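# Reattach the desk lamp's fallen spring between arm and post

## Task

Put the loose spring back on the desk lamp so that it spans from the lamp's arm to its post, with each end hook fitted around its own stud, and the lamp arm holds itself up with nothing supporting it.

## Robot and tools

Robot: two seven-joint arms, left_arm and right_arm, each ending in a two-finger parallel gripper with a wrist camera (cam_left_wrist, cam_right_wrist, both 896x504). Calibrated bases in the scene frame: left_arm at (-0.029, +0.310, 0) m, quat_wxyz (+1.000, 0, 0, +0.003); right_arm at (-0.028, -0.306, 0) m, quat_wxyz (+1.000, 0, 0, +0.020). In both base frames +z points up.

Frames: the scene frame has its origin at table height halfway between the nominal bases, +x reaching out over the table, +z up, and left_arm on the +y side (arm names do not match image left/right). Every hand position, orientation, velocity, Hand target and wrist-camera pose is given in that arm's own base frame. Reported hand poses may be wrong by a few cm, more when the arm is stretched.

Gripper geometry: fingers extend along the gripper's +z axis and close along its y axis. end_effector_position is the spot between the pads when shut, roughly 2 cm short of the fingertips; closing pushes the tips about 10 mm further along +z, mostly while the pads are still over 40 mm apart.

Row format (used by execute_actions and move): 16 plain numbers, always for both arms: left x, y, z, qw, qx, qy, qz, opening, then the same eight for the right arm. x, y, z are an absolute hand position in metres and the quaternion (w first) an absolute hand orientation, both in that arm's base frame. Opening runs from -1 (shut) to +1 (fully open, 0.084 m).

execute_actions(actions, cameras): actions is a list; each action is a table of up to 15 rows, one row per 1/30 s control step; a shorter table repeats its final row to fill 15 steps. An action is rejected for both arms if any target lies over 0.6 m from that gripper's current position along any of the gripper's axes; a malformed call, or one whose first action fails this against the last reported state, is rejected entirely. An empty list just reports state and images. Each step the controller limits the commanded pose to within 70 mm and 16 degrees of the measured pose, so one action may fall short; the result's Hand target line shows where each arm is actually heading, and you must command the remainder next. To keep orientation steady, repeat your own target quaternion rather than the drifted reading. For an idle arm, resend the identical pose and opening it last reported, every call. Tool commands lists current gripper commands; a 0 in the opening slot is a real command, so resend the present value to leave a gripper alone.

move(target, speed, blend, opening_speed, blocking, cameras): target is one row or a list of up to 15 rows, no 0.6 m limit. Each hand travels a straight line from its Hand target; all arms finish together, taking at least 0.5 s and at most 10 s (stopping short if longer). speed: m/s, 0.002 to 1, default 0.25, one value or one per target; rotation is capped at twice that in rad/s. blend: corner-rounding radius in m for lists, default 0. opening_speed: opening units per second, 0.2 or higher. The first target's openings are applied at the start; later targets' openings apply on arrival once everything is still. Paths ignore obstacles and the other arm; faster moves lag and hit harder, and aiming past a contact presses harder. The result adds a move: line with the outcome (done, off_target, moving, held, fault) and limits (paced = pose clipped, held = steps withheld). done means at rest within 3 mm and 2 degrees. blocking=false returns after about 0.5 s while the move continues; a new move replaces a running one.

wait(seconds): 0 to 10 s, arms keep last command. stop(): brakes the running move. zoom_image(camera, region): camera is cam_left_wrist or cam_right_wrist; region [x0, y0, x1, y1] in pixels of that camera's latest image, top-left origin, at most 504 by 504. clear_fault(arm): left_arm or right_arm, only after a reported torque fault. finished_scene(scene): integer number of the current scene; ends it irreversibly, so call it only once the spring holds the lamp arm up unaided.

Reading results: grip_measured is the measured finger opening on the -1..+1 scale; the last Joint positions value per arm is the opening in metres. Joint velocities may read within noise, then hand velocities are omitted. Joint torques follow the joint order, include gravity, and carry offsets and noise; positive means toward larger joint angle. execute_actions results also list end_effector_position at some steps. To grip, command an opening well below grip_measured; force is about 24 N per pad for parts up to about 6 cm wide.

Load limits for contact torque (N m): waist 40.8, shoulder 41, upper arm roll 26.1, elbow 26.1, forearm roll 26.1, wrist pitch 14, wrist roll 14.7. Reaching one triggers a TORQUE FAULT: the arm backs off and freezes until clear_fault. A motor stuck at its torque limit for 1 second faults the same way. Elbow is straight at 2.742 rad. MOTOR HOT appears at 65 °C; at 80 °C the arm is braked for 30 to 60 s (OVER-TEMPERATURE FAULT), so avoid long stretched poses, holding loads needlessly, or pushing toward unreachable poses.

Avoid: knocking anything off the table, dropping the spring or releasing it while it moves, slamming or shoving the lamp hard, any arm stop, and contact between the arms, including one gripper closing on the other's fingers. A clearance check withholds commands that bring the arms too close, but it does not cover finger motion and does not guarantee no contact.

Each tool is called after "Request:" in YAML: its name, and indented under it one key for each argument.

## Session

Request:
execute_actions:
  actions: []

Scene clock: 0.00 s.
left_arm: end_effector_position=(+0.2875, +0.0990, +0.3831) grip_measured=+1.00 end_effector_quat_wxyz=(-0.013, -0.559, +0.785, -0.267) | right_arm: end_effector_position=(+0.4069, +0.3144, +0.3774) grip_measured=+1.00 end_effector_quat_wxyz=(+0.038, -0.556, +0.796, -0.236)
Joint positions: left_arm=[-0.348 -0.891 0.668 0.909 0.007 1.45 2.077 0.084] | right_arm=[0.543 0.147 0.382 1.646 -0.531 1.589 2.857 0.084]
Joint velocities: within noise
Joint torques (N m): no reading
Hand target: left_arm +0.2875, +0.0990, +0.3831; -0.013, -0.559, +0.785, -0.267 | right_arm +0.4069, +0.3144, +0.3774; +0.038, -0.556, +0.796, -0.236
Tool commands: left_gripper/opening=+1.0 right_gripper/opening=+1.0
camera_calibration:
cam_left_wrist: T_world_to_cam=[[-0.894069, 0.221085, -0.389566, 0.414687], [0.356111, 0.878383, -0.318793, -0.000698148], [0.271707, -0.423751, -0.864066, 0.427319], [0, 0, 0, 1]] pos_world=[0.254901, 0.0900091, 0.530557]
cam_right_wrist: T_world_to_cam=[[-0.871154, 0.265998, -0.412717, 0.459241], [0.367782, 0.910387, -0.189558, -0.295984], [0.32531, -0.316925, -0.890916, 0.43931], [0, 0, 0, 1]] pos_world=[0.366015, 0.28653, 0.524819]

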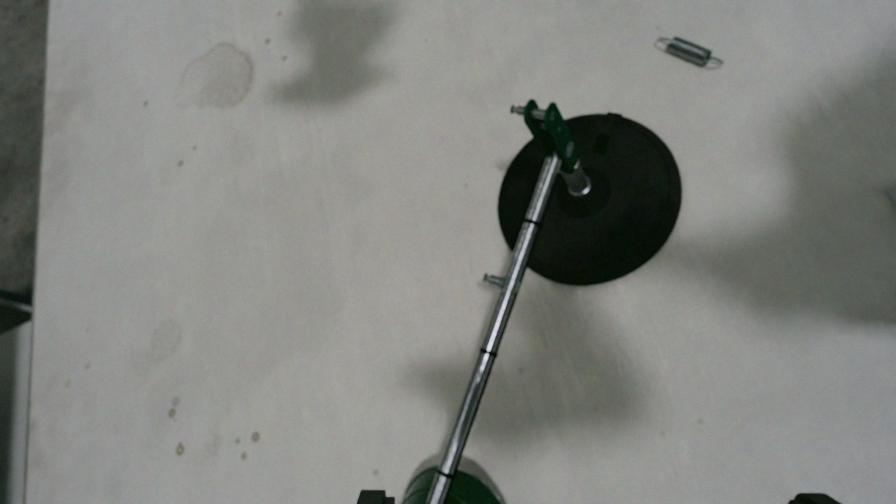

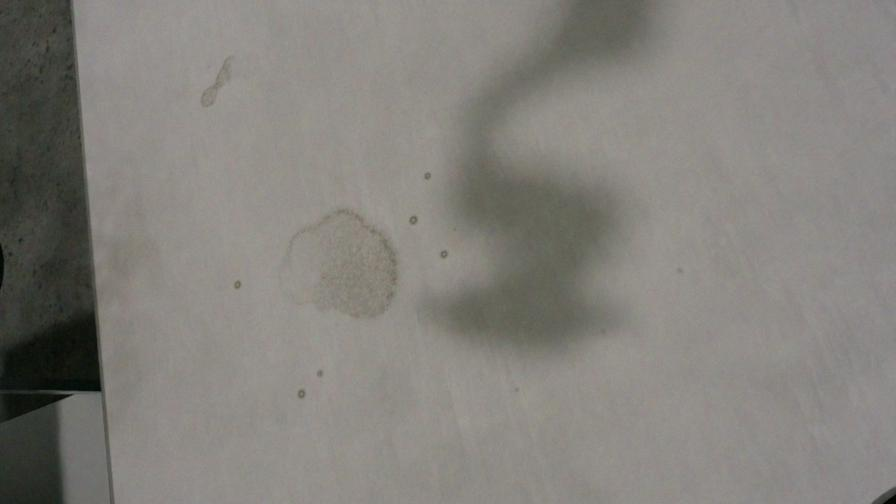

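Request:
zoom_image:
  camera: "cam_left_wrist"
  region: [640, 10, 760, 90]

Request:
zoom_image:
  camera: "cam_left_wrist"
  region: [380, 70, 700, 504]

Scaled by 4.200 from the camera's 896x504 image, which has a finer 1280x720 frame.

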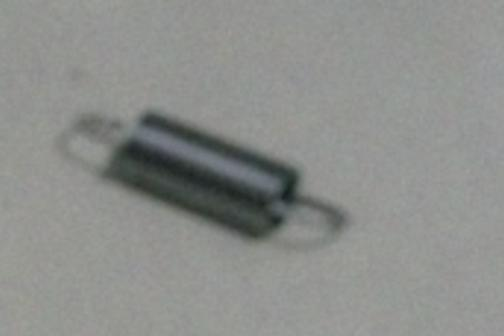

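Scaled by 1.161 from the camera's 896x504 image, which has a finer 1280x720 frame.

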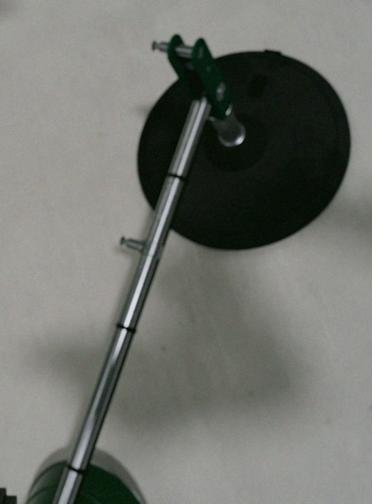

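Request:
move:
  target: [0.3769, 0.0769, 0.4221, -0.013, -0.559, 0.785, -0.267, 1.0, 0.252, 0.337, 0.16, 0, 0.3007, 0.9537, 0, 1.0]
  speed: 0.25

Scene clock: 51.23 s.
left_arm: end_effector_position=(+0.3769, +0.0769, +0.4221) grip_measured=+1.00 end_effector_quat_wxyz=(-0.013, -0.559, +0.785, -0.267) | right_arm: end_effector_position=(+0.2520, +0.3370, +0.1600) grip_measured=+1.00 end_effector_quat_wxyz=(+0.000, +0.301, +0.954, +0.000)
Joint positions: left_arm=[-0.54 -0.604 0.736 1.161 -0.099 1.398 2.057 0.084] | right_arm=[0.559 -0.088 0.365 0.819 0.04 0.902 4.65 0.084]
Joint velocities: within noise
Joint torques (N m): left_arm=[-3.99 3.37 -4.59 18.38 -2.29 -1.62 0.99] | right_arm=[2.96 -17.18 2.53 14.74 2.43 -2.98 2.88]
Hand target: left_arm +0.3769, +0.0769, +0.4221; -0.013, -0.559, +0.785, -0.267 | right_arm +0.2520, +0.3370, +0.1600; +0.000, +0.301, +0.954, +0.000
Off the commanded pose: left_arm 0.000 m, 0 deg | right_arm 0.000 m, 0 deg.
move: done
camera_calibration:
cam_left_wrist: T_world_to_cam=[[-0.894439, 0.220808, -0.388874, 0.51456], [0.355406, 0.878783, -0.318475, -0.000601113], [0.271414, -0.423065, -0.864494, 0.427591], [0, 0, 0, 1]] pos_world=[0.344402, 0.0678079, 0.569557]
cam_right_wrist: T_world_to_cam=[[0.569131, 0.822238, 0.00371766, -0.38845], [0.822086, -0.569103, 0.0172031, 0.0502107], [0.0162608, -0.00673459, -0.999845, 0.293946], [0, 0, 0, 1]] pos_world=[0.175022, 0.349953, 0.294481]

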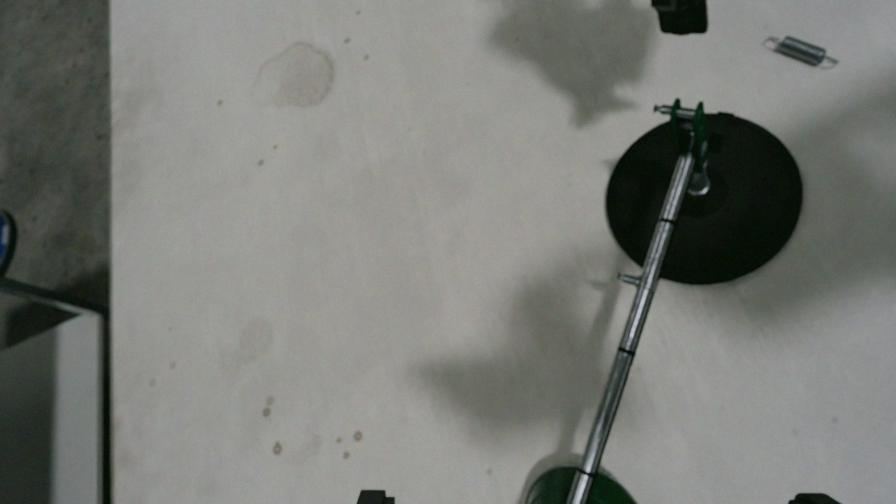

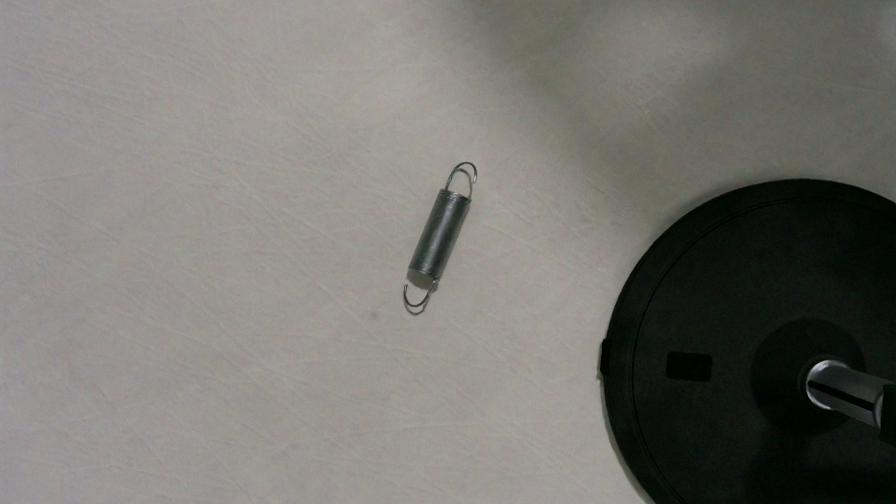

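Request:
zoom_image:
  camera: "cam_right_wrist"
  region: [380, 150, 500, 330]

Request:
zoom_image:
  camera: "cam_left_wrist"
  region: [580, 80, 760, 300]

Scaled by 2.800 from the camera's 896x504 image, which has a finer 1280x720 frame.

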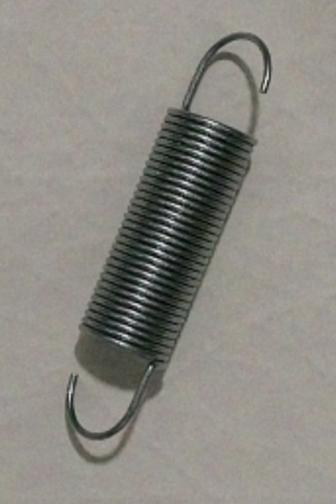

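Scaled by 2.291 from the camera's 896x504 image, which has a finer 1280x720 frame.

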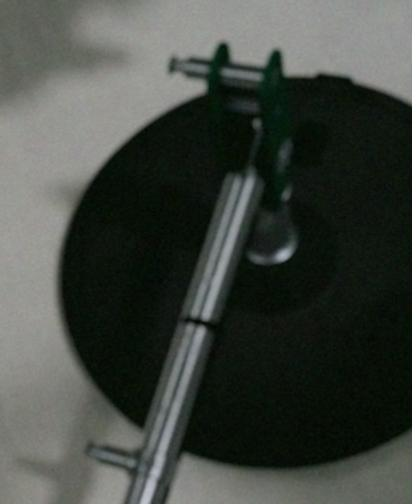

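Request:
move:
  target: [0.334, -0.113, 0.30, 0.332, 0.7004, -0.0985, 0.6246, 0.5, 0.183, 0.341, 0.09, 0, 0.4493, 0.8934, 0, 0.3]
  speed: 0.2

Scene clock: 113.03 s.
left_arm: end_effector_position=(+0.3340, -0.1130, +0.3000) grip_measured=+0.49 end_effector_quat_wxyz=(+0.332, +0.700, -0.099, +0.624) | right_arm: end_effector_position=(+0.1830, +0.3410, +0.0900) grip_measured=+0.29 end_effector_quat_wxyz=(+0.000, +0.449, +0.893, +0.000)
Joint positions: left_arm=[-0.518 -1.165 0.478 0.057 -2.294 0.38 2.437 0.065] | right_arm=[0.614 -0.055 0.466 0.619 0.04 0.669 5.122 0.056]
Joint velocities: within noise
Joint torques (N m): left_arm=[3.93 9.89 -7.24 15.07 -1.34 2.43 1.1] | right_arm=[2.95 -8.19 2.58 13.02 -2.86 -3.05 2.63]
Hand target: left_arm +0.3340, -0.1130, +0.3000; +0.332, +0.700, -0.098, +0.624 | right_arm +0.1830, +0.3410, +0.0900; +0.000, +0.449, +0.893, +0.000
Off the commanded pose: left_arm 0.000 m, 0 deg | right_arm 0.000 m, 0 deg.
move: done
camera_calibration:
cam_left_wrist: T_world_to_cam=[[-0.55766, -0.748134, 0.3596, 0.0241204], [-0.218749, -0.285448, -0.933096, 0.387241], [0.800727, -0.599012, -0.00447084, -0.201397], [0, 0, 0, 1]] pos_world=[0.259424, 0.00794313, 0.351759]
cam_right_wrist: T_world_to_cam=[[0.799585, 0.600542, 0.00374128, -0.31871], [0.600406, -0.799511, 0.0171534, 0.229505], [0.0132926, -0.0114693, -0.999846, 0.22726], [0, 0, 0, 1]] pos_world=[0.114019, 0.377497, 0.224481]

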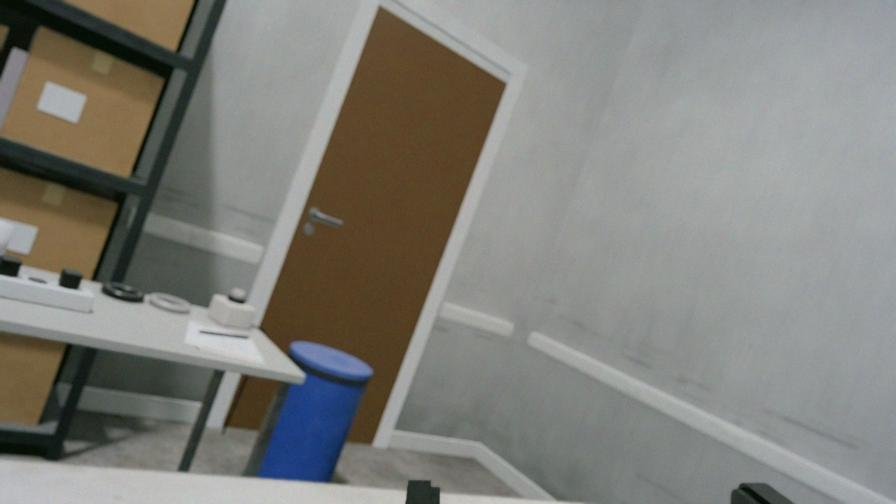

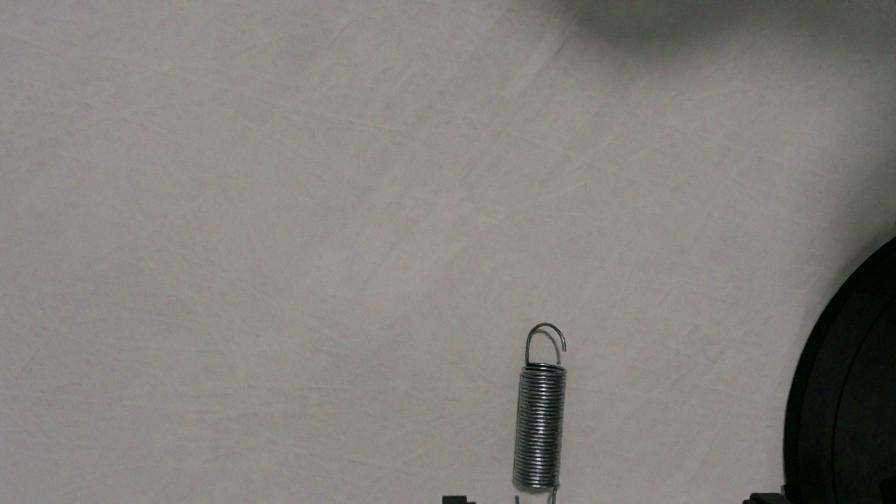

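Request:
move:
  target:
    - [0.334, -0.113, 0.30, 0.332, 0.7004, -0.0985, 0.6246, 0.5, 0.180, 0.339, 0.055, 0, 0.4718, 0.8817, 0, -0.25]
    - [0.334, -0.113, 0.30, 0.332, 0.7004, -0.0985, 0.6246, 0.5, 0.180, 0.339, 0.032, 0, 0.4718, 0.8817, 0, -0.25]
  speed: [0.1, 0.03]

Scene clock: 123.70 s.
left_arm: end_effector_position=(+0.3340, -0.1130, +0.3000) grip_measured=+0.49 end_effector_quat_wxyz=(+0.332, +0.700, -0.098, +0.624) | right_arm: end_effector_position=(+0.1800, +0.3390, +0.0320) grip_measured=-0.27 end_effector_quat_wxyz=(+0.000, +0.472, +0.882, +0.000)
Joint positions: left_arm=[-0.518 -1.165 0.477 0.057 -2.294 0.38 2.437 0.065] | right_arm=[0.616 0.116 0.452 0.579 -0.111 0.477 5.288 0.032]
Joint velocities: within noise
Joint torques (N m): left_arm=[4.09 9.55 -6.87 15.15 -1.33 2.27 0.76] | right_arm=[3 -9.8 -2.2 13.22 -2.9 -3.2 2.72]
Hand target: left_arm +0.3340, -0.1130, +0.3000; +0.332, +0.700, -0.098, +0.624 | right_arm +0.1800, +0.3390, +0.0320; +0.000, +0.472, +0.882, +0.000
Off the commanded pose: left_arm 0.000 m, 0 deg | right_arm 0.000 m, 0 deg.
move: done
camera_calibration:
cam_left_wrist: T_world_to_cam=[[-0.557567, -0.748228, 0.359547, 0.0240596], [-0.218678, -0.285437, -0.933116, 0.387208], [0.800811, -0.5989, -0.00447087, -0.20134], [0, 0, 0, 1]] pos_world=[0.259324, 0.00794296, 0.351759]
cam_right_wrist: T_world_to_cam=[[0.829018, 0.55921, 0.00359538, -0.306199], [0.559079, -0.828935, 0.0172122, 0.248103], [0.0126056, -0.0122591, -0.999845, 0.169677], [0, 0, 0, 1]] pos_world=[0.112997, 0.378971, 0.166481]

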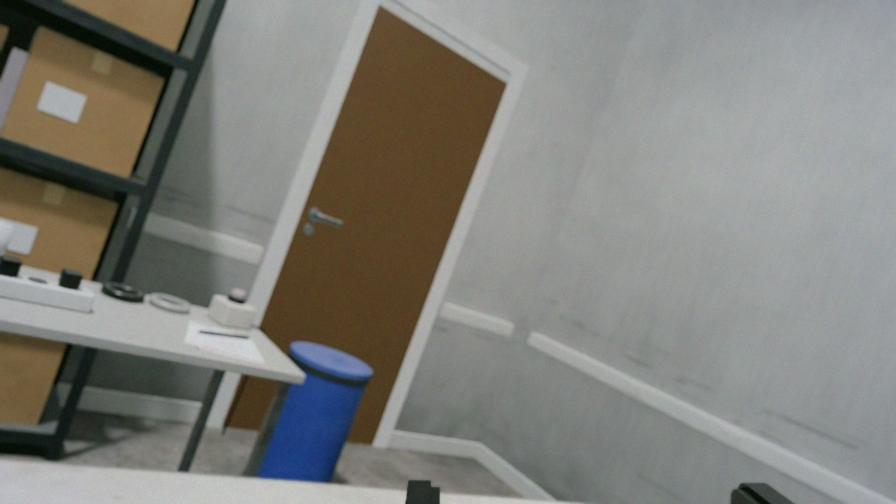

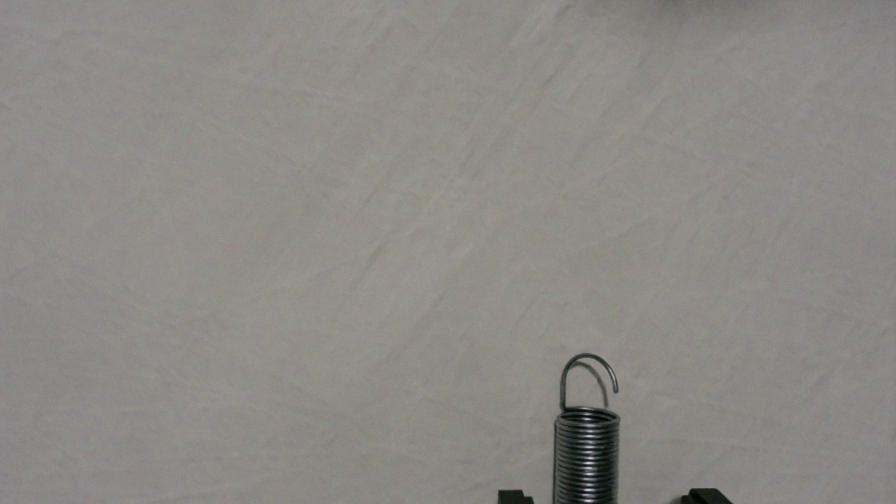

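Request:
move:
  target: [0.334, -0.113, 0.30, 0.332, 0.7004, -0.0985, 0.6246, 0.5, 0.180, 0.339, 0.024, 0, 0.4718, 0.8817, 0, -0.25]
  speed: 0.015
  cameras: ["cam_right_wrist"]

Scene clock: 129.13 s.
left_arm: end_effector_position=(+0.3340, -0.1130, +0.3000) grip_measured=+0.49 end_effector_quat_wxyz=(+0.332, +0.700, -0.098, +0.624) | right_arm: end_effector_position=(+0.1800, +0.3390, +0.0240) grip_measured=-0.27 end_effector_quat_wxyz=(+0.000, +0.472, +0.882, +0.000)
Joint positions: left_arm=[-0.518 -1.165 0.477 0.057 -2.294 0.38 2.437 0.065] | right_arm=[0.621 0.144 0.441 0.578 -0.141 0.452 5.31 0.032]
Joint velocities: within noise
Joint torques (N m): left_arm=[3.26 8.95 -7.06 15 -0.8 2.43 0.8] | right_arm=[2.94 -10.05 -1.89 12 -3.18 -2.95 2.63]
Hand target: left_arm +0.3340, -0.1130, +0.3000; +0.332, +0.700, -0.098, +0.624 | right_arm +0.1800, +0.3390, +0.0240; +0.000, +0.472, +0.882, +0.000
Off the commanded pose: left_arm 0.000 m, 0 deg | right_arm 0.000 m, 0 deg.
move: done
camera_calibration:
cam_right_wrist: T_world_to_cam=[[0.829017, 0.559211, 0.0037342, -0.306192], [0.559079, -0.828936, 0.0171852, 0.248245], [0.0127056, -0.0121591, -0.999845, 0.161629], [0, 0, 0, 1]] pos_world=[0.112996, 0.378971, 0.158481]
Images, in order (width x height): cam_right_wrist 896x504.

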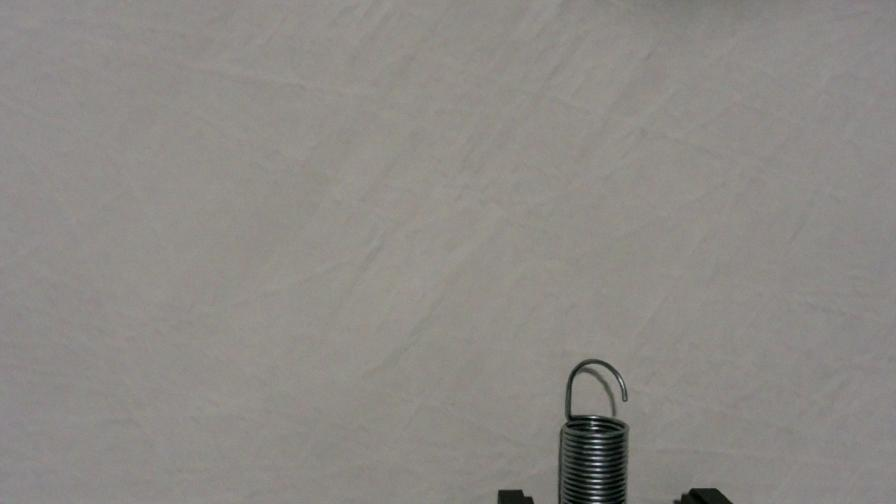

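Request:
move:
  target:
    - [0.334, -0.113, 0.30, 0.332, 0.7004, -0.0985, 0.6246, 0.5, 0.180, 0.339, 0.0225, 0, 0.4718, 0.8817, 0, -0.25]
    - [0.334, -0.113, 0.30, 0.332, 0.7004, -0.0985, 0.6246, 0.5, 0.180, 0.339, 0.0225, 0, 0.4718, 0.8817, 0, -0.95]
  speed: 0.015
  opening_speed: 0.25
  cameras: ["cam_right_wrist"]

Scene clock: 136.80 s.
left_arm: end_effector_position=(+0.3340, -0.1130, +0.3000) grip_measured=+0.49 end_effector_quat_wxyz=(+0.332, +0.700, -0.098, +0.624) | right_arm: end_effector_position=(+0.1800, +0.3390, +0.0225) grip_measured=-0.70 end_effector_quat_wxyz=(+0.000, +0.472, +0.882, +0.000)
Joint positions: left_arm=[-0.518 -1.165 0.477 0.057 -2.294 0.38 2.437 0.065] | right_arm=[0.623 0.149 0.439 0.578 -0.147 0.447 5.315 0.013]
Joint velocities: within noise
Joint torques (N m): left_arm=[3.44 7.64 -6.78 16.03 -0.53 2.09 0.74] | right_arm=[2.91 -10.34 -1.77 14.76 -2.76 -2.83 2.54]
Hand target: left_arm +0.3340, -0.1130, +0.3000; +0.332, +0.700, -0.098, +0.624 | right_arm +0.1800, +0.3390, +0.0225; +0.000, +0.472, +0.882, +0.000
Off the commanded pose: left_arm 0.000 m, 0 deg | right_arm 0.000 m, 0 deg.
move: done
camera_calibration:
cam_right_wrist: T_world_to_cam=[[0.829017, 0.559211, 0.0037342, -0.306187], [0.559079, -0.828936, 0.0171852, 0.248271], [0.0127056, -0.0121591, -0.999845, 0.160129], [0, 0, 0, 1]] pos_world=[0.112996, 0.378971, 0.156981]
Images, in order (width x height): cam_right_wrist 896x504.

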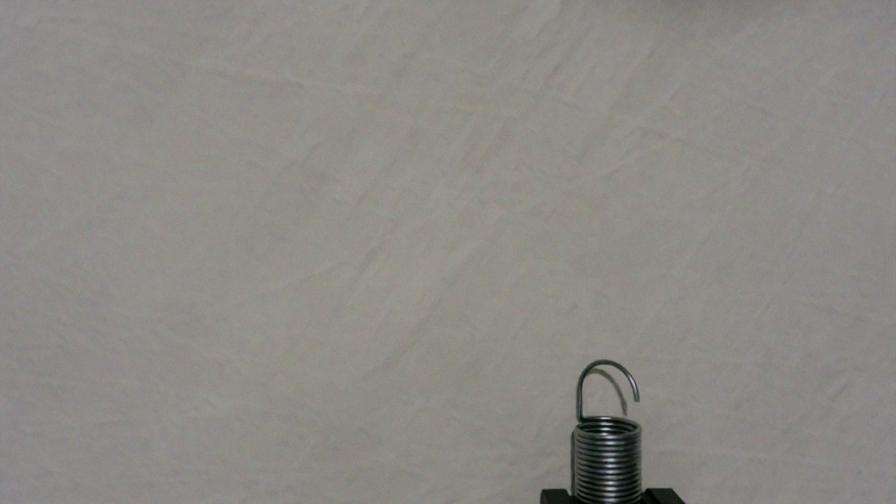

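Request:
move:
  target:
    - [0.345, 0.045, 0.28, 0.630, 0.630, 0.321, 0.321, 0.5, 0.180, 0.339, 0.06, 0, 0.4718, 0.8817, 0, -1.0]
    - [0.341, 0.050, 0.15, 0.630, 0.630, 0.321, 0.321, 0.5, 0.180, 0.339, 0.15, 0, 0.4718, 0.8817, 0, -1.0]
  speed: [0.2, 0.12]
  blend: 0.02

Scene clock: 153.47 s.
left_arm: end_effector_position=(+0.3358, -0.0944, +0.2974) grip_measured=+0.49 end_effector_quat_wxyz=(+0.374, +0.705, -0.044, +0.601) | right_arm: end_effector_position=(+0.1800, +0.3390, +0.0295) grip_measured=-0.70 end_effector_quat_wxyz=(+0.000, +0.472, +0.882, +0.000)
Joint positions: left_arm=[-0.538 -1.224 0.602 0.059 -2.175 0.32 2.289 0.065] | right_arm=[0.618 0.125 0.449 0.578 -0.12 0.469 5.295 0.013]
Joint velocities: within noise
Joint torques (N m): left_arm=[3.72 10.97 -8.42 14 -1.51 2.57 1.15] | right_arm=[-2.61 -17.78 3.82 16.83 2.43 0.32 -3.14]
Hand target: left_arm +0.3358, -0.0944, +0.2974; +0.374, +0.705, -0.044, +0.601 | right_arm +0.1800, +0.3390, +0.0295; +0.000, +0.472, +0.882, +0.000
Off the commanded pose: left_arm 0.206 m, 62 deg | right_arm 0.120 m, 0 deg.
move: held (left_arm; a check stopped the path), off_target (right_arm; braked when a check withheld steps of left_arm); path passed 0 of 2 targets; limits=held
pose unreachable (left arm): on one or more control steps of this call, first in action 0 (counted from 0), this arm could not follow its commanded pose, so it was not sent that pose on those steps. It may still have moved: this result reports where it is.
cause: moving toward the commanded pose would bring two parts of the arm too close to each other (joints 3 (upper arm roll) to 6 (wrist pitch) lie between them).
camera_calibration:
cam_left_wrist: T_world_to_cam=[[-0.515367, -0.702363, 0.491003, -0.00900851], [-0.291746, -0.39493, -0.871157, 0.386241], [0.80578, -0.592214, -0.0013774, -0.193594], [0, 0, 0, 1]] pos_world=[0.264035, 0.031562, 0.340633]
cam_right_wrist: T_world_to_cam=[[0.829017, 0.559211, 0.0037342, -0.306213], [0.559079, -0.828936, 0.0171852, 0.248151], [0.0127056, -0.0121591, -0.999845, 0.167128], [0, 0, 0, 1]] pos_world=[0.112996, 0.378971, 0.163981]

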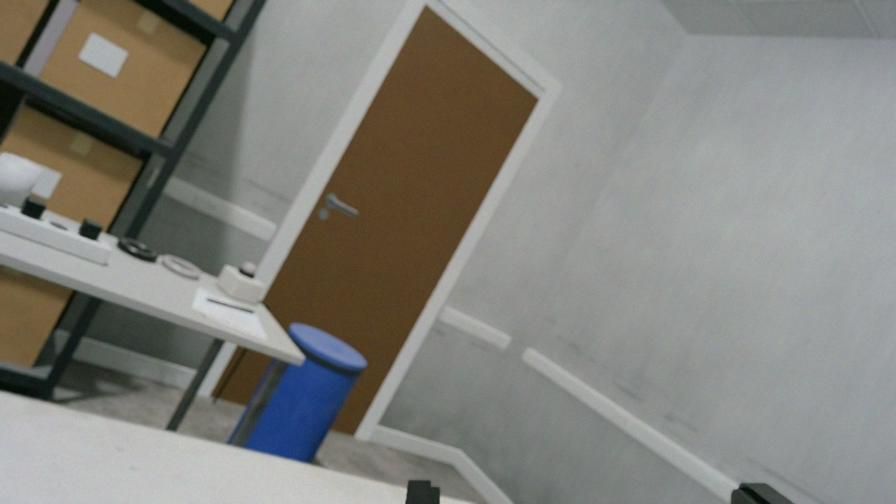

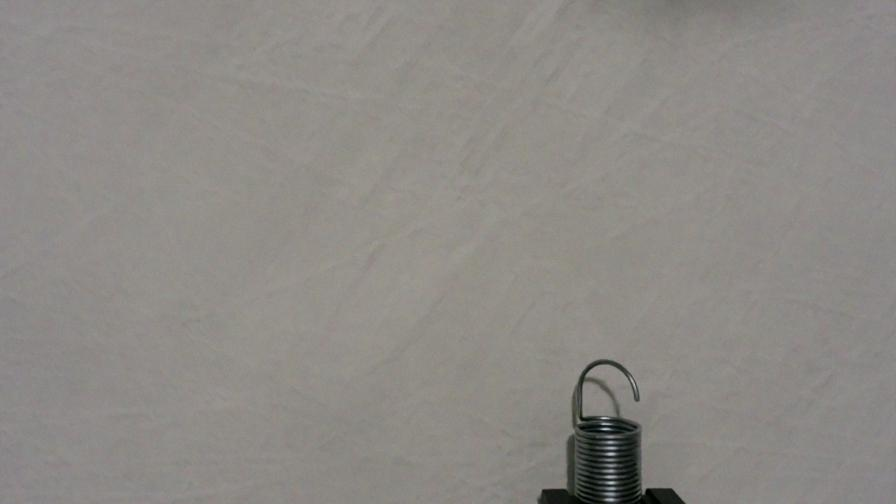

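Request:
move:
  target: [0.3769, 0.0769, 0.4221, -0.013, -0.559, 0.785, -0.267, 0.3, 0.180, 0.339, 0.15, 0, 0.4718, 0.8817, 0, -1.0]
  speed: 0.2
  cameras: ["cam_right_wrist"]

Request:
move:
  target: [0.4137, -0.003, 0.25, 0, -0.454, 0.891, 0, 0.0, 0.180, 0.339, 0.15, 0, 0.4718, 0.8817, 0, -1.0]
  speed: 0.2

Scene clock: 184.37 s.
left_arm: end_effector_position=(+0.3769, +0.0768, +0.4221) grip_measured=+0.29 end_effector_quat_wxyz=(-0.013, -0.559, +0.785, -0.267) | right_arm: end_effector_position=(+0.1800, +0.3390, +0.1500) grip_measured=-0.70 end_effector_quat_wxyz=(+0.000, +0.472, +0.882, +0.000)
Joint positions: left_arm=[-0.6 -0.637 0.764 1.16 -0.057 1.395 2.019 0.056] | right_arm=[0.626 -0.208 0.449 0.679 0.118 0.87 5.114 0.013]
Joint velocities: within noise
Joint torques (N m): left_arm=[-4.09 4.13 -4.83 17.89 0.47 -0.44 0.91] | right_arm=[3.08 -14.58 -4.26 21 2.49 0.42 -3.07]
Hand target: left_arm +0.3769, +0.0769, +0.4221; -0.013, -0.559, +0.785, -0.267 | right_arm +0.1800, +0.3390, +0.1500; +0.000, +0.472, +0.882, +0.000
Off the commanded pose: left_arm 0.000 m, 0 deg | right_arm 0.000 m, 0 deg.
move: done
camera_calibration:
cam_right_wrist: T_world_to_cam=[[0.829017, 0.559211, 0.0037342, -0.306663], [0.559079, -0.828936, 0.0171852, 0.24608], [0.0127056, -0.0121591, -0.999845, 0.287609], [0, 0, 0, 1]] pos_world=[0.112996, 0.378971, 0.284481]
Images, in order (width x height): cam_right_wrist 896x504.

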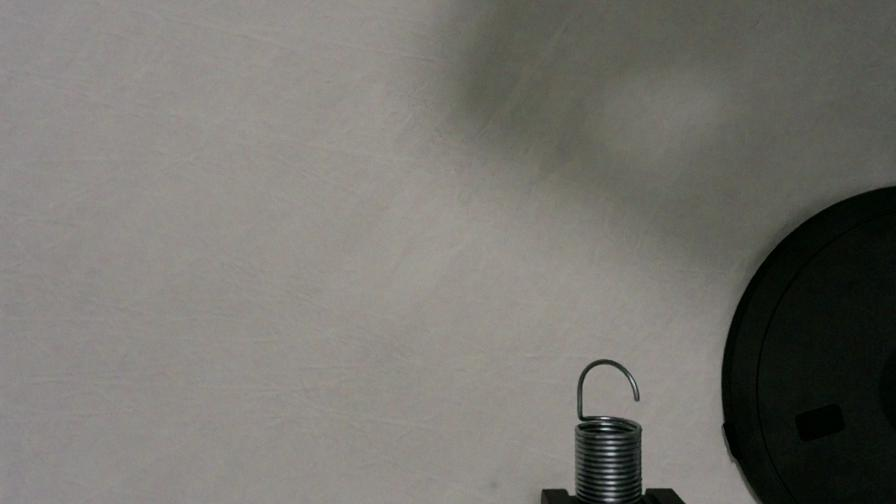

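Scene clock: 186.50 s.
left_arm: end_effector_position=(+0.4137, -0.0030, +0.2500) grip_measured=-0.01 end_effector_quat_wxyz=(+0.000, -0.454, +0.891, +0.000) | right_arm: end_effector_position=(+0.1800, +0.3390, +0.1500) grip_measured=-0.70 end_effector_quat_wxyz=(+0.000, +0.472, +0.882, +0.000)
Joint positions: left_arm=[-0.716 -0.26 0.648 0.967 0.168 1.181 2.05 0.044] | right_arm=[0.626 -0.208 0.449 0.679 0.118 0.87 5.114 0.013]
Joint velocities: within noise
Joint torques (N m): left_arm=[-3.77 -8.87 -6.43 19.83 1.3 -2.56 0.04] | right_arm=[2.94 -14.41 -4.32 20.61 2.42 0.27 -3.04]
Hand target: left_arm +0.4137, -0.0030, +0.2500; +0.000, -0.454, +0.891, +0.000 | right_arm +0.1800, +0.3390, +0.1500; +0.000, +0.472, +0.882, +0.000
Off the commanded pose: left_arm 0.000 m, 0 deg | right_arm 0.000 m, 0 deg.
move: done
camera_calibration:
cam_left_wrist: T_world_to_cam=[[-0.820138, 0.572056, 0.0111765, 0.368448], [0.572152, 0.820097, 0.00913894, -0.170024], [-0.00393782, 0.0138898, -0.999896, 0.384069], [0, 0, 0, 1]] pos_world=[0.40097, -0.0766715, 0.381464]
cam_right_wrist: T_world_to_cam=[[0.829017, 0.559211, 0.0037342, -0.306663], [0.559079, -0.828936, 0.0171852, 0.24608], [0.0127056, -0.0121591, -0.999845, 0.287609], [0, 0, 0, 1]] pos_world=[0.112996, 0.378971, 0.284481]

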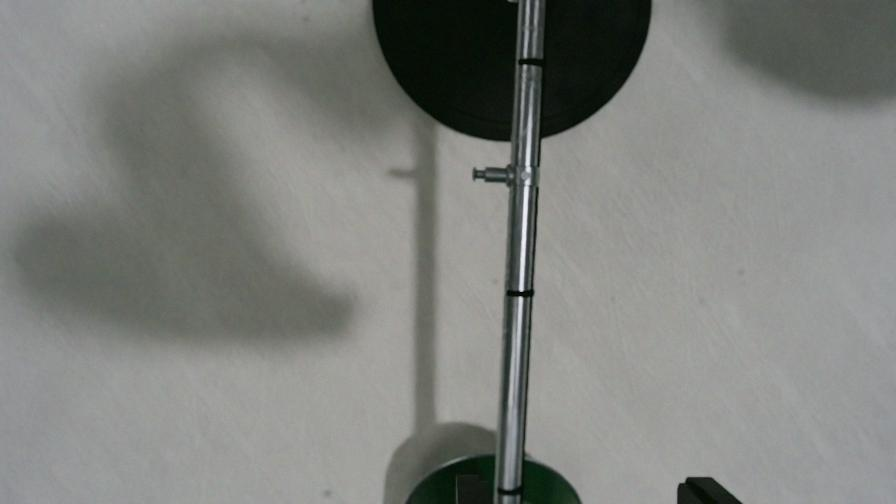

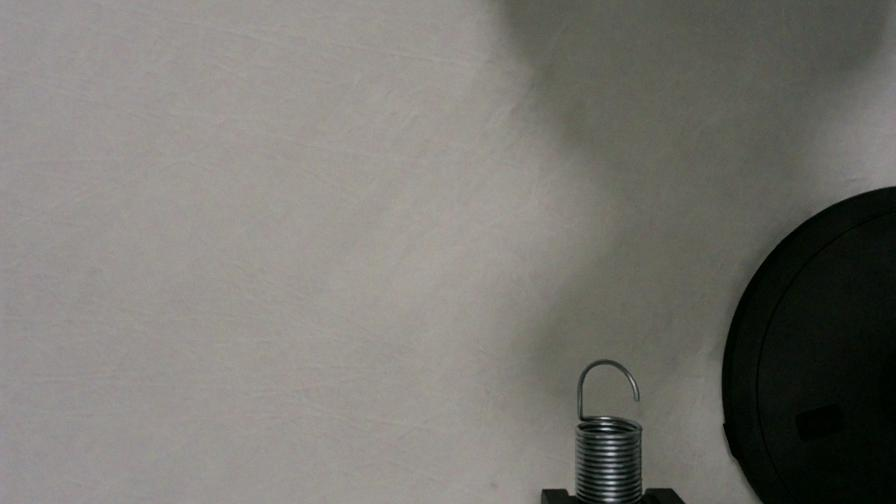

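Request:
move:
  target: [0.4151, -0.0011, 0.13, 0, -0.4407, 0.8977, 0, -0.1, 0.180, 0.339, 0.15, 0, 0.4718, 0.8817, 0, -1.0]
  speed: 0.15
  cameras: ["cam_left_wrist"]

Scene clock: 200.50 s.
left_arm: end_effector_position=(+0.4151, -0.0011, +0.1300) grip_measured=-0.11 end_effector_quat_wxyz=(+0.000, -0.441, +0.898, +0.000) | right_arm: end_effector_position=(+0.1800, +0.3390, +0.1500) grip_measured=-0.70 end_effector_quat_wxyz=(+0.000, +0.472, +0.882, +0.000)
Joint positions: left_arm=[-0.729 -0.066 0.723 0.759 0.06 0.809 2.18 0.039] | right_arm=[0.626 -0.208 0.449 0.679 0.118 0.87 5.114 0.013]
Joint velocities: within noise
Joint torques (N m): left_arm=[-4.12 -11.82 2.65 14.94 -1.46 -2.47 0.98] | right_arm=[2.8 -13.87 -4.17 19.93 2.18 -0.01 -2.89]
Hand target: left_arm +0.4151, -0.0011, +0.1300; +0.000, -0.441, +0.898, +0.000 | right_arm +0.1800, +0.3390, +0.1500; +0.000, +0.472, +0.882, +0.000
Off the commanded pose: left_arm 0.000 m, 0 deg | right_arm 0.000 m, 0 deg.
MOTOR HOT: joint 4 (elbow) of the right arm reports 65 °C; the controller stops that arm at 80 °C. To cool a motor, set the load down, stop pushing, or move to a pose that needs little force. At that limit the right arm can sag while its brakes close.
move: done
camera_calibration:
cam_left_wrist: T_world_to_cam=[[-0.802571, 0.59645, 0.0112944, 0.362562], [0.596546, 0.802526, 0.00922176, -0.181444], [-0.00356371, 0.0141387, -0.999894, 0.263914], [0, 0, 0, 1]] pos_world=[0.400162, -0.0743677, 0.261464]
Images, in order (width x height): cam_left_wrist 896x504.

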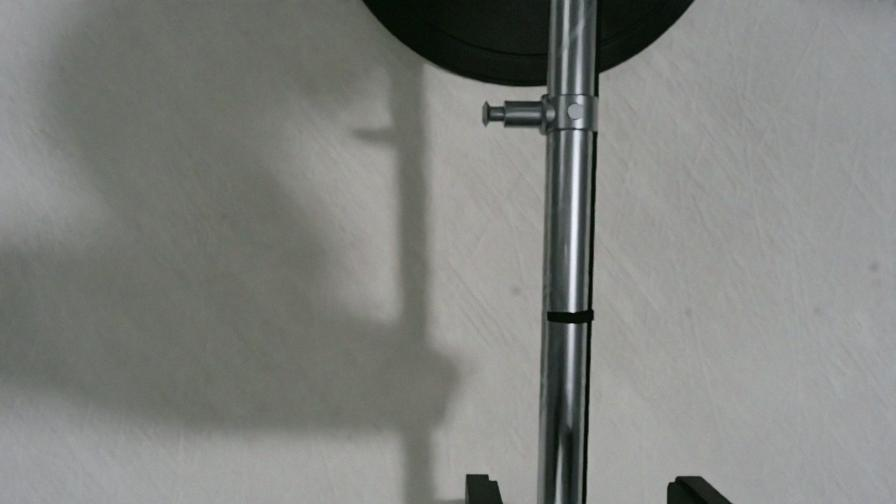

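Request:
zoom_image:
  camera: "cam_left_wrist"
  region: [440, 420, 760, 504]

Scaled by 1.575 from the camera's 896x504 image, which has a finer 1280x720 frame.

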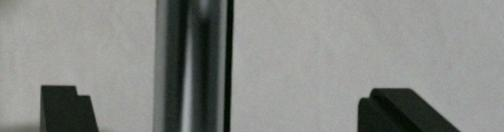

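Request:
move:
  target:
    - [0.4151, -0.0011, 0.094, 0, -0.4407, 0.8977, 0, -0.1, 0.180, 0.339, 0.04, 0, 0.4718, 0.8817, 0, -1.0]
    - [0.4151, -0.0011, 0.094, 0, -0.4407, 0.8977, 0, -0.8, 0.180, 0.339, 0.04, 0, 0.4718, 0.8817, 0, -1.0]
  speed: 0.08
  opening_speed: 0.25
  cameras: ["cam_left_wrist"]

Scene clock: 221.67 s.
left_arm: end_effector_position=(+0.4151, -0.0011, +0.0940) grip_measured=-0.74 end_effector_quat_wxyz=(+0.000, -0.441, +0.898, +0.000) | right_arm: end_effector_position=(+0.1800, +0.3390, +0.0400) grip_measured=-0.70 end_effector_quat_wxyz=(+0.000, +0.472, +0.882, +0.000)
Joint positions: left_arm=[-0.731 0.034 0.728 0.722 -0.036 0.697 2.253 0.012] | right_arm=[0.609 0.089 0.463 0.58 -0.083 0.502 5.268 0.013]
Joint velocities: within noise
Joint torques (N m): left_arm=[3.78 -13.85 -1.37 14.17 -1.3 -1.17 0.73] | right_arm=[3 -9.65 -2.3 16.71 -2.74 -2.9 2.61]
Hand target: left_arm +0.4151, -0.0011, +0.0940; +0.000, -0.441, +0.898, +0.000 | right_arm +0.1800, +0.3390, +0.0400; +0.000, +0.472, +0.882, +0.000
Off the commanded pose: left_arm 0.000 m, 0 deg | right_arm 0.000 m, 0 deg.
MOTOR HOT: still on. Joint 4 (elbow) of the right arm reports 64 °C.
move: done
camera_calibration:
cam_left_wrist: T_world_to_cam=[[-0.802571, 0.596451, 0.0112141, 0.362987], [0.596546, 0.802525, 0.00928141, -0.181126], [-0.00346372, 0.0141387, -0.999894, 0.227878], [0, 0, 0, 1]] pos_world=[0.400162, -0.0743677, 0.225464]
Images, in order (width x height): cam_left_wrist 896x504.

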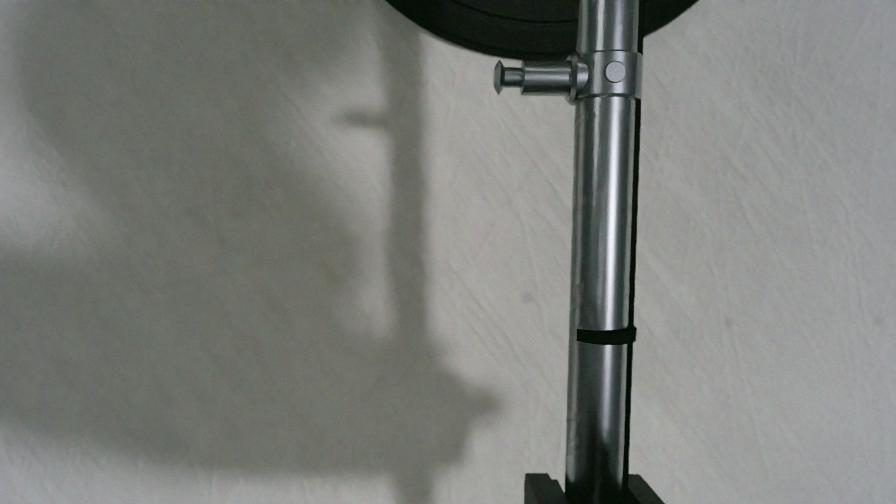

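Request:
zoom_image:
  camera: "cam_left_wrist"
  region: [480, 40, 660, 120]

Scaled by 2.800 from the camera's 896x504 image, which has a finer 1280x720 frame.

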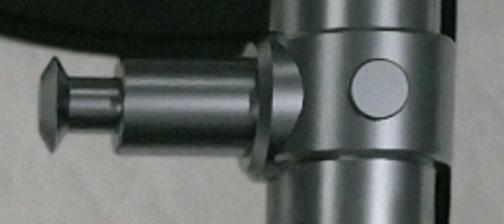

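Request:
move:
  target:
    - [0.4130,-0.0038,0.1298,0.0783,-0.4390,0.8943,0.0384,-0.85,0.180,0.339,0.04,0,0.4718,0.8817,0,-1.0]
    - [0.4071,-0.0115,0.1643,0.1558,-0.4340,0.8841,0.0765,-0.85,0.180,0.339,0.04,0,0.4718,0.8817,0,-1.0]
    - [0.3976,-0.0237,0.1967,0.2323,-0.4257,0.8671,0.1141,-0.85,0.180,0.339,0.04,0,0.4718,0.8817,0,-1.0]
  speed: 0.08
  blend: 0.003
  cameras: ["cam_left_wrist"]

Scene clock: 241.67 s.
left_arm: end_effector_position=(+0.3976, -0.0237, +0.1967) grip_measured=-0.74 end_effector_quat_wxyz=(+0.232, -0.426, +0.867, +0.114) | right_arm: end_effector_position=(+0.1800, +0.3390, +0.0400) grip_measured=-0.70 end_effector_quat_wxyz=(+0.000, +0.472, +0.882, +0.000)
Joint positions: left_arm=[-0.692 -0.359 0.388 0.606 0.818 0.927 1.41 0.012] | right_arm=[0.609 0.089 0.463 0.58 -0.083 0.502 5.268 0.013]
Joint velocities: within noise
Joint torques (N m): left_arm=[-1.53 -19.37 -8.41 12.62 0.71 -0.12 -1.02] | right_arm=[2.82 -10.58 -2.03 15.05 -2.13 -2.32 2.42]
Hand target: left_arm +0.3976, -0.0237, +0.1967; +0.232, -0.426, +0.867, +0.114 | right_arm +0.1800, +0.3390, +0.0400; +0.000, +0.472, +0.882, +0.000
Off the commanded pose: left_arm 0.000 m, 0 deg | right_arm 0.000 m, 0 deg.
MOTOR HOT: still on. Joint 4 (elbow) of the right arm reports 63 °C.
move: done
camera_calibration:
cam_left_wrist: T_world_to_cam=[[-0.804526, 0.593917, 0.00033796, 0.364138], [0.511832, 0.693043, 0.507661, -0.220436], [0.301274, 0.408599, -0.861557, 0.191773], [0, 0, 0, 1]] pos_world=[0.348008, -0.141855, 0.277007]
Images, in order (width x height): cam_left_wrist 896x504.

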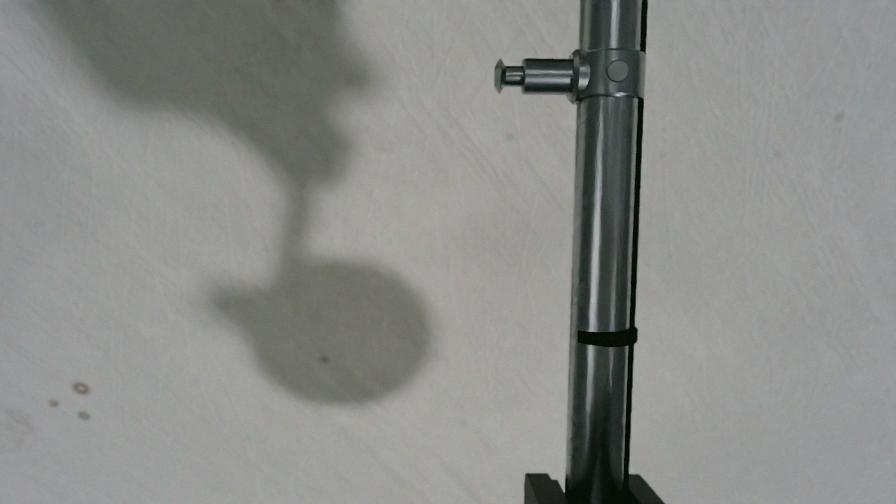

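Request:
move:
  target:
    - [0.3848,-0.0403,0.2259,0.3070,-0.4141,0.8436,0.1507,-0.85,0.180,0.339,0.04,0,0.4718,0.8817,0,-1.0]
    - [0.3691,-0.0605,0.2511,0.3794,-0.3994,0.8136,0.1862,-0.85,0.180,0.339,0.04,0,0.4718,0.8817,0,-1.0]
    - [0.3510,-0.0840,0.2714,0.4489,-0.3816,0.7774,0.2204,-0.85,0.180,0.339,0.04,0,0.4718,0.8817,0,-1.0]
  speed: 0.08
  blend: 0.003
  cameras: ["cam_left_wrist"]

Scene clock: 248.50 s.
left_arm: end_effector_position=(+0.3510, -0.0840, +0.2714) grip_measured=-0.74 end_effector_quat_wxyz=(+0.449, -0.382, +0.777, +0.220) | right_arm: end_effector_position=(+0.1800, +0.3390, +0.0400) grip_measured=-0.70 end_effector_quat_wxyz=(+0.000, +0.472, +0.882, +0.000)
Joint positions: left_arm=[-0.786 -0.373 -0.045 0.61 1.029 1.407 0.984 0.012] | right_arm=[0.609 0.089 0.463 0.58 -0.083 0.502 5.268 0.013]
Joint velocities: within noise
Joint torques (N m): left_arm=[-9.18 1.21 -8.29 10.96 -2.36 -2.19 -1.02] | right_arm=[2.64 -11.22 -2.04 13.86 -1.47 -1.75 2.12]
Hand target: left_arm +0.3510, -0.0840, +0.2714; +0.449, -0.382, +0.777, +0.220 | right_arm +0.1800, +0.3390, +0.0400; +0.000, +0.472, +0.882, +0.000
Off the commanded pose: left_arm 0.000 m, 0 deg | right_arm 0.000 m, 0 deg.
MOTOR HOT: cleared for the motors of the right arm.
move: done
camera_calibration:
cam_left_wrist: T_world_to_cam=[[-0.802721, 0.596258, -0.010752, 0.364987], [0.285948, 0.400659, 0.870463, -0.236453], [0.523329, 0.695665, -0.492116, 0.140776], [0, 0, 0, 1]] pos_world=[0.286924, -0.220822, 0.279026]
Images, in order (width x height): cam_left_wrist 896x504.

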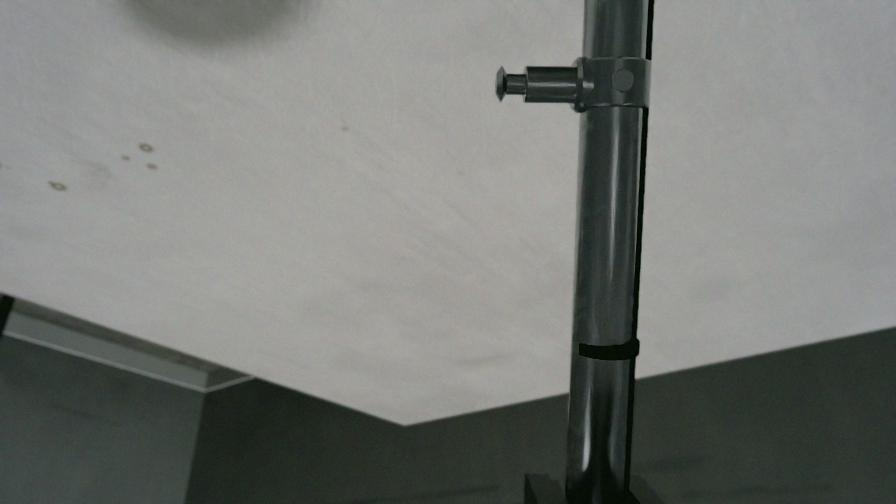

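Request:
move:
  target: [0.3691,-0.0605,0.2511,0.3794,-0.3994,0.8136,0.1862,-0.85,0.180,0.339,0.04,0,0.4718,0.8817,0,-1.0]
  speed: 0.08
  cameras: ["cam_left_wrist"]

Scene clock: 256.30 s.
left_arm: end_effector_position=(+0.3691, -0.0605, +0.2511) grip_measured=-0.74 end_effector_quat_wxyz=(+0.379, -0.399, +0.814, +0.186) | right_arm: end_effector_position=(+0.1800, +0.3390, +0.0400) grip_measured=-0.70 end_effector_quat_wxyz=(+0.000, +0.472, +0.882, +0.000)
Joint positions: left_arm=[-0.744 -0.416 0.095 0.593 0.991 1.236 1.108 0.012] | right_arm=[0.609 0.089 0.463 0.58 -0.083 0.502 5.268 0.013]
Joint velocities: within noise
Joint torques (N m): left_arm=[5.18 -23.47 2.86 20.06 0.88 -0.68 1.2] | right_arm=[2.71 -11.94 -1.95 13.82 -1.09 -1.32 1.91]
Hand target: left_arm +0.3691, -0.0605, +0.2511; +0.379, -0.399, +0.814, +0.186 | right_arm +0.1800, +0.3390, +0.0400; +0.000, +0.472, +0.882, +0.000
Off the commanded pose: left_arm 0.000 m, 0 deg | right_arm 0.000 m, 0 deg.
move: done
camera_calibration:
cam_left_wrist: T_world_to_cam=[[-0.803664, 0.595038, -0.00734754, 0.364723], [0.373735, 0.5143, 0.771892, -0.234116], [0.463084, 0.617596, -0.635711, 0.158541], [0, 0, 0, 1]] pos_world=[0.307194, -0.194532, 0.284179]
Images, in order (width x height): cam_left_wrist 896x504.

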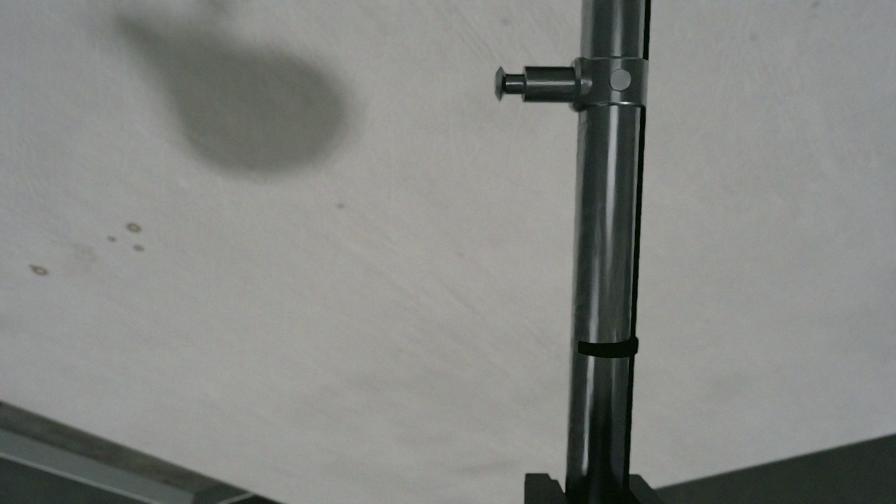

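Request:
move:
  target:
    - [0.3691,-0.0605,0.2511,0.3794,-0.3994,0.8136,0.1862,-0.85,0.38,0.25,0.18,0.3607,-0.3859,-0.8389,-0.13,-1.0]
    - [0.3691,-0.0605,0.2511,0.3794,-0.3994,0.8136,0.1862,-0.85,0.4709,0.33,0.12,0.6652,-0.2398,-0.6652,-0.2398,-1.0]
  speed: 0.2
  blend: 0.03

Scene clock: 275.60 s.
left_arm: end_effector_position=(+0.3691, -0.0605, +0.2511) grip_measured=-0.74 end_effector_quat_wxyz=(+0.379, -0.399, +0.814, +0.186) | right_arm: end_effector_position=(+0.4708, +0.3300, +0.1200) grip_measured=-0.70 end_effector_quat_wxyz=(+0.665, -0.240, -0.665, -0.240)
Joint positions: left_arm=[-0.744 -0.416 0.095 0.593 0.991 1.236 1.108 0.012] | right_arm=[0.089 1.438 0.326 2.487 0.914 2.065 4.153 0.013]
Joint velocities: within noise
Joint torques (N m): left_arm=[5.35 -20.73 3.54 22.83 0.73 -0.68 0.93] | right_arm=[2.98 -27.59 7.38 19.25 5.05 2.8 2.68]
Hand target: left_arm +0.3691, -0.0605, +0.2511; +0.379, -0.399, +0.814, +0.186 | right_arm +0.4708, +0.3300, +0.1200; +0.665, -0.240, -0.665, -0.240
Off the commanded pose: left_arm 0.000 m, 0 deg | right_arm 0.000 m, 0 deg.
move: done
camera_calibration:
cam_left_wrist: T_world_to_cam=[[-0.803696, 0.594994, -0.00738001, 0.364674], [0.373763, 0.514439, 0.771786, -0.23412], [0.463005, 0.617523, -0.635839, 0.158526], [0, 0, 0, 1]] pos_world=[0.307194, -0.194432, 0.284179]
cam_right_wrist: T_world_to_cam=[[0.641277, 0.767291, 0.00534459, -0.523048], [0.0167464, -0.00703169, -0.999835, 0.182731], [-0.767127, 0.641261, -0.0173586, 0.287447], [0, 0, 0, 1]] pos_world=[0.552867, 0.218286, 0.190486]

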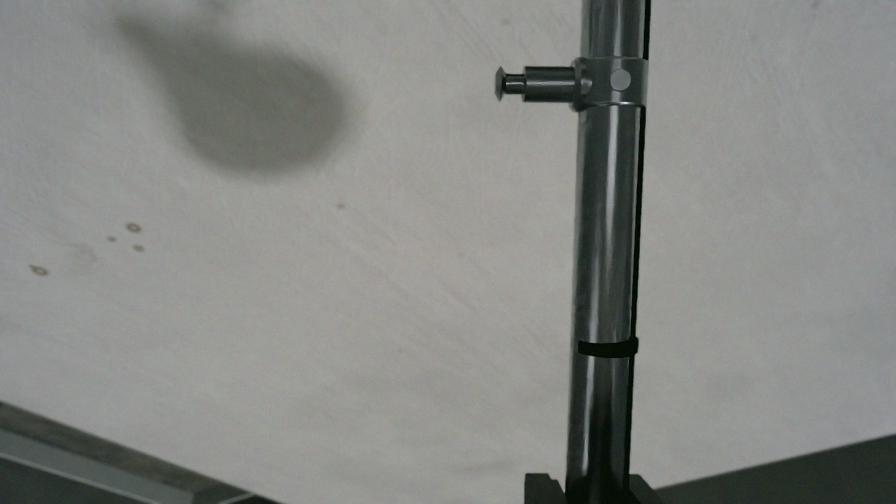

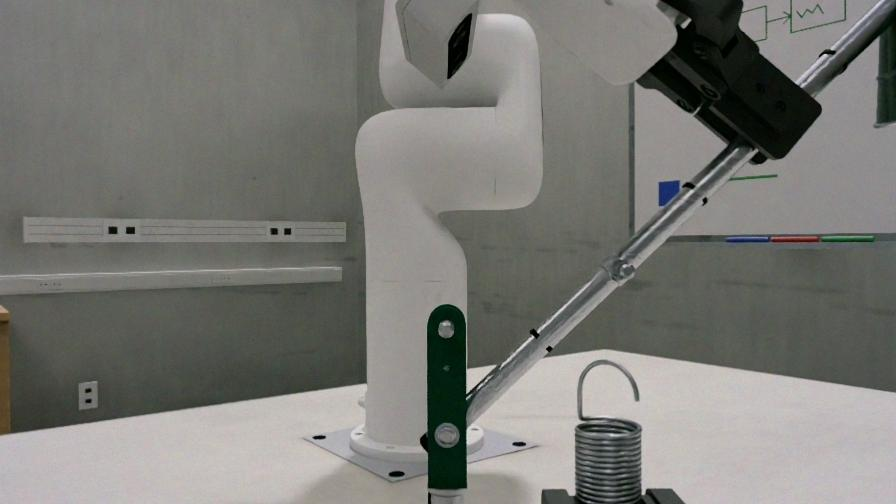

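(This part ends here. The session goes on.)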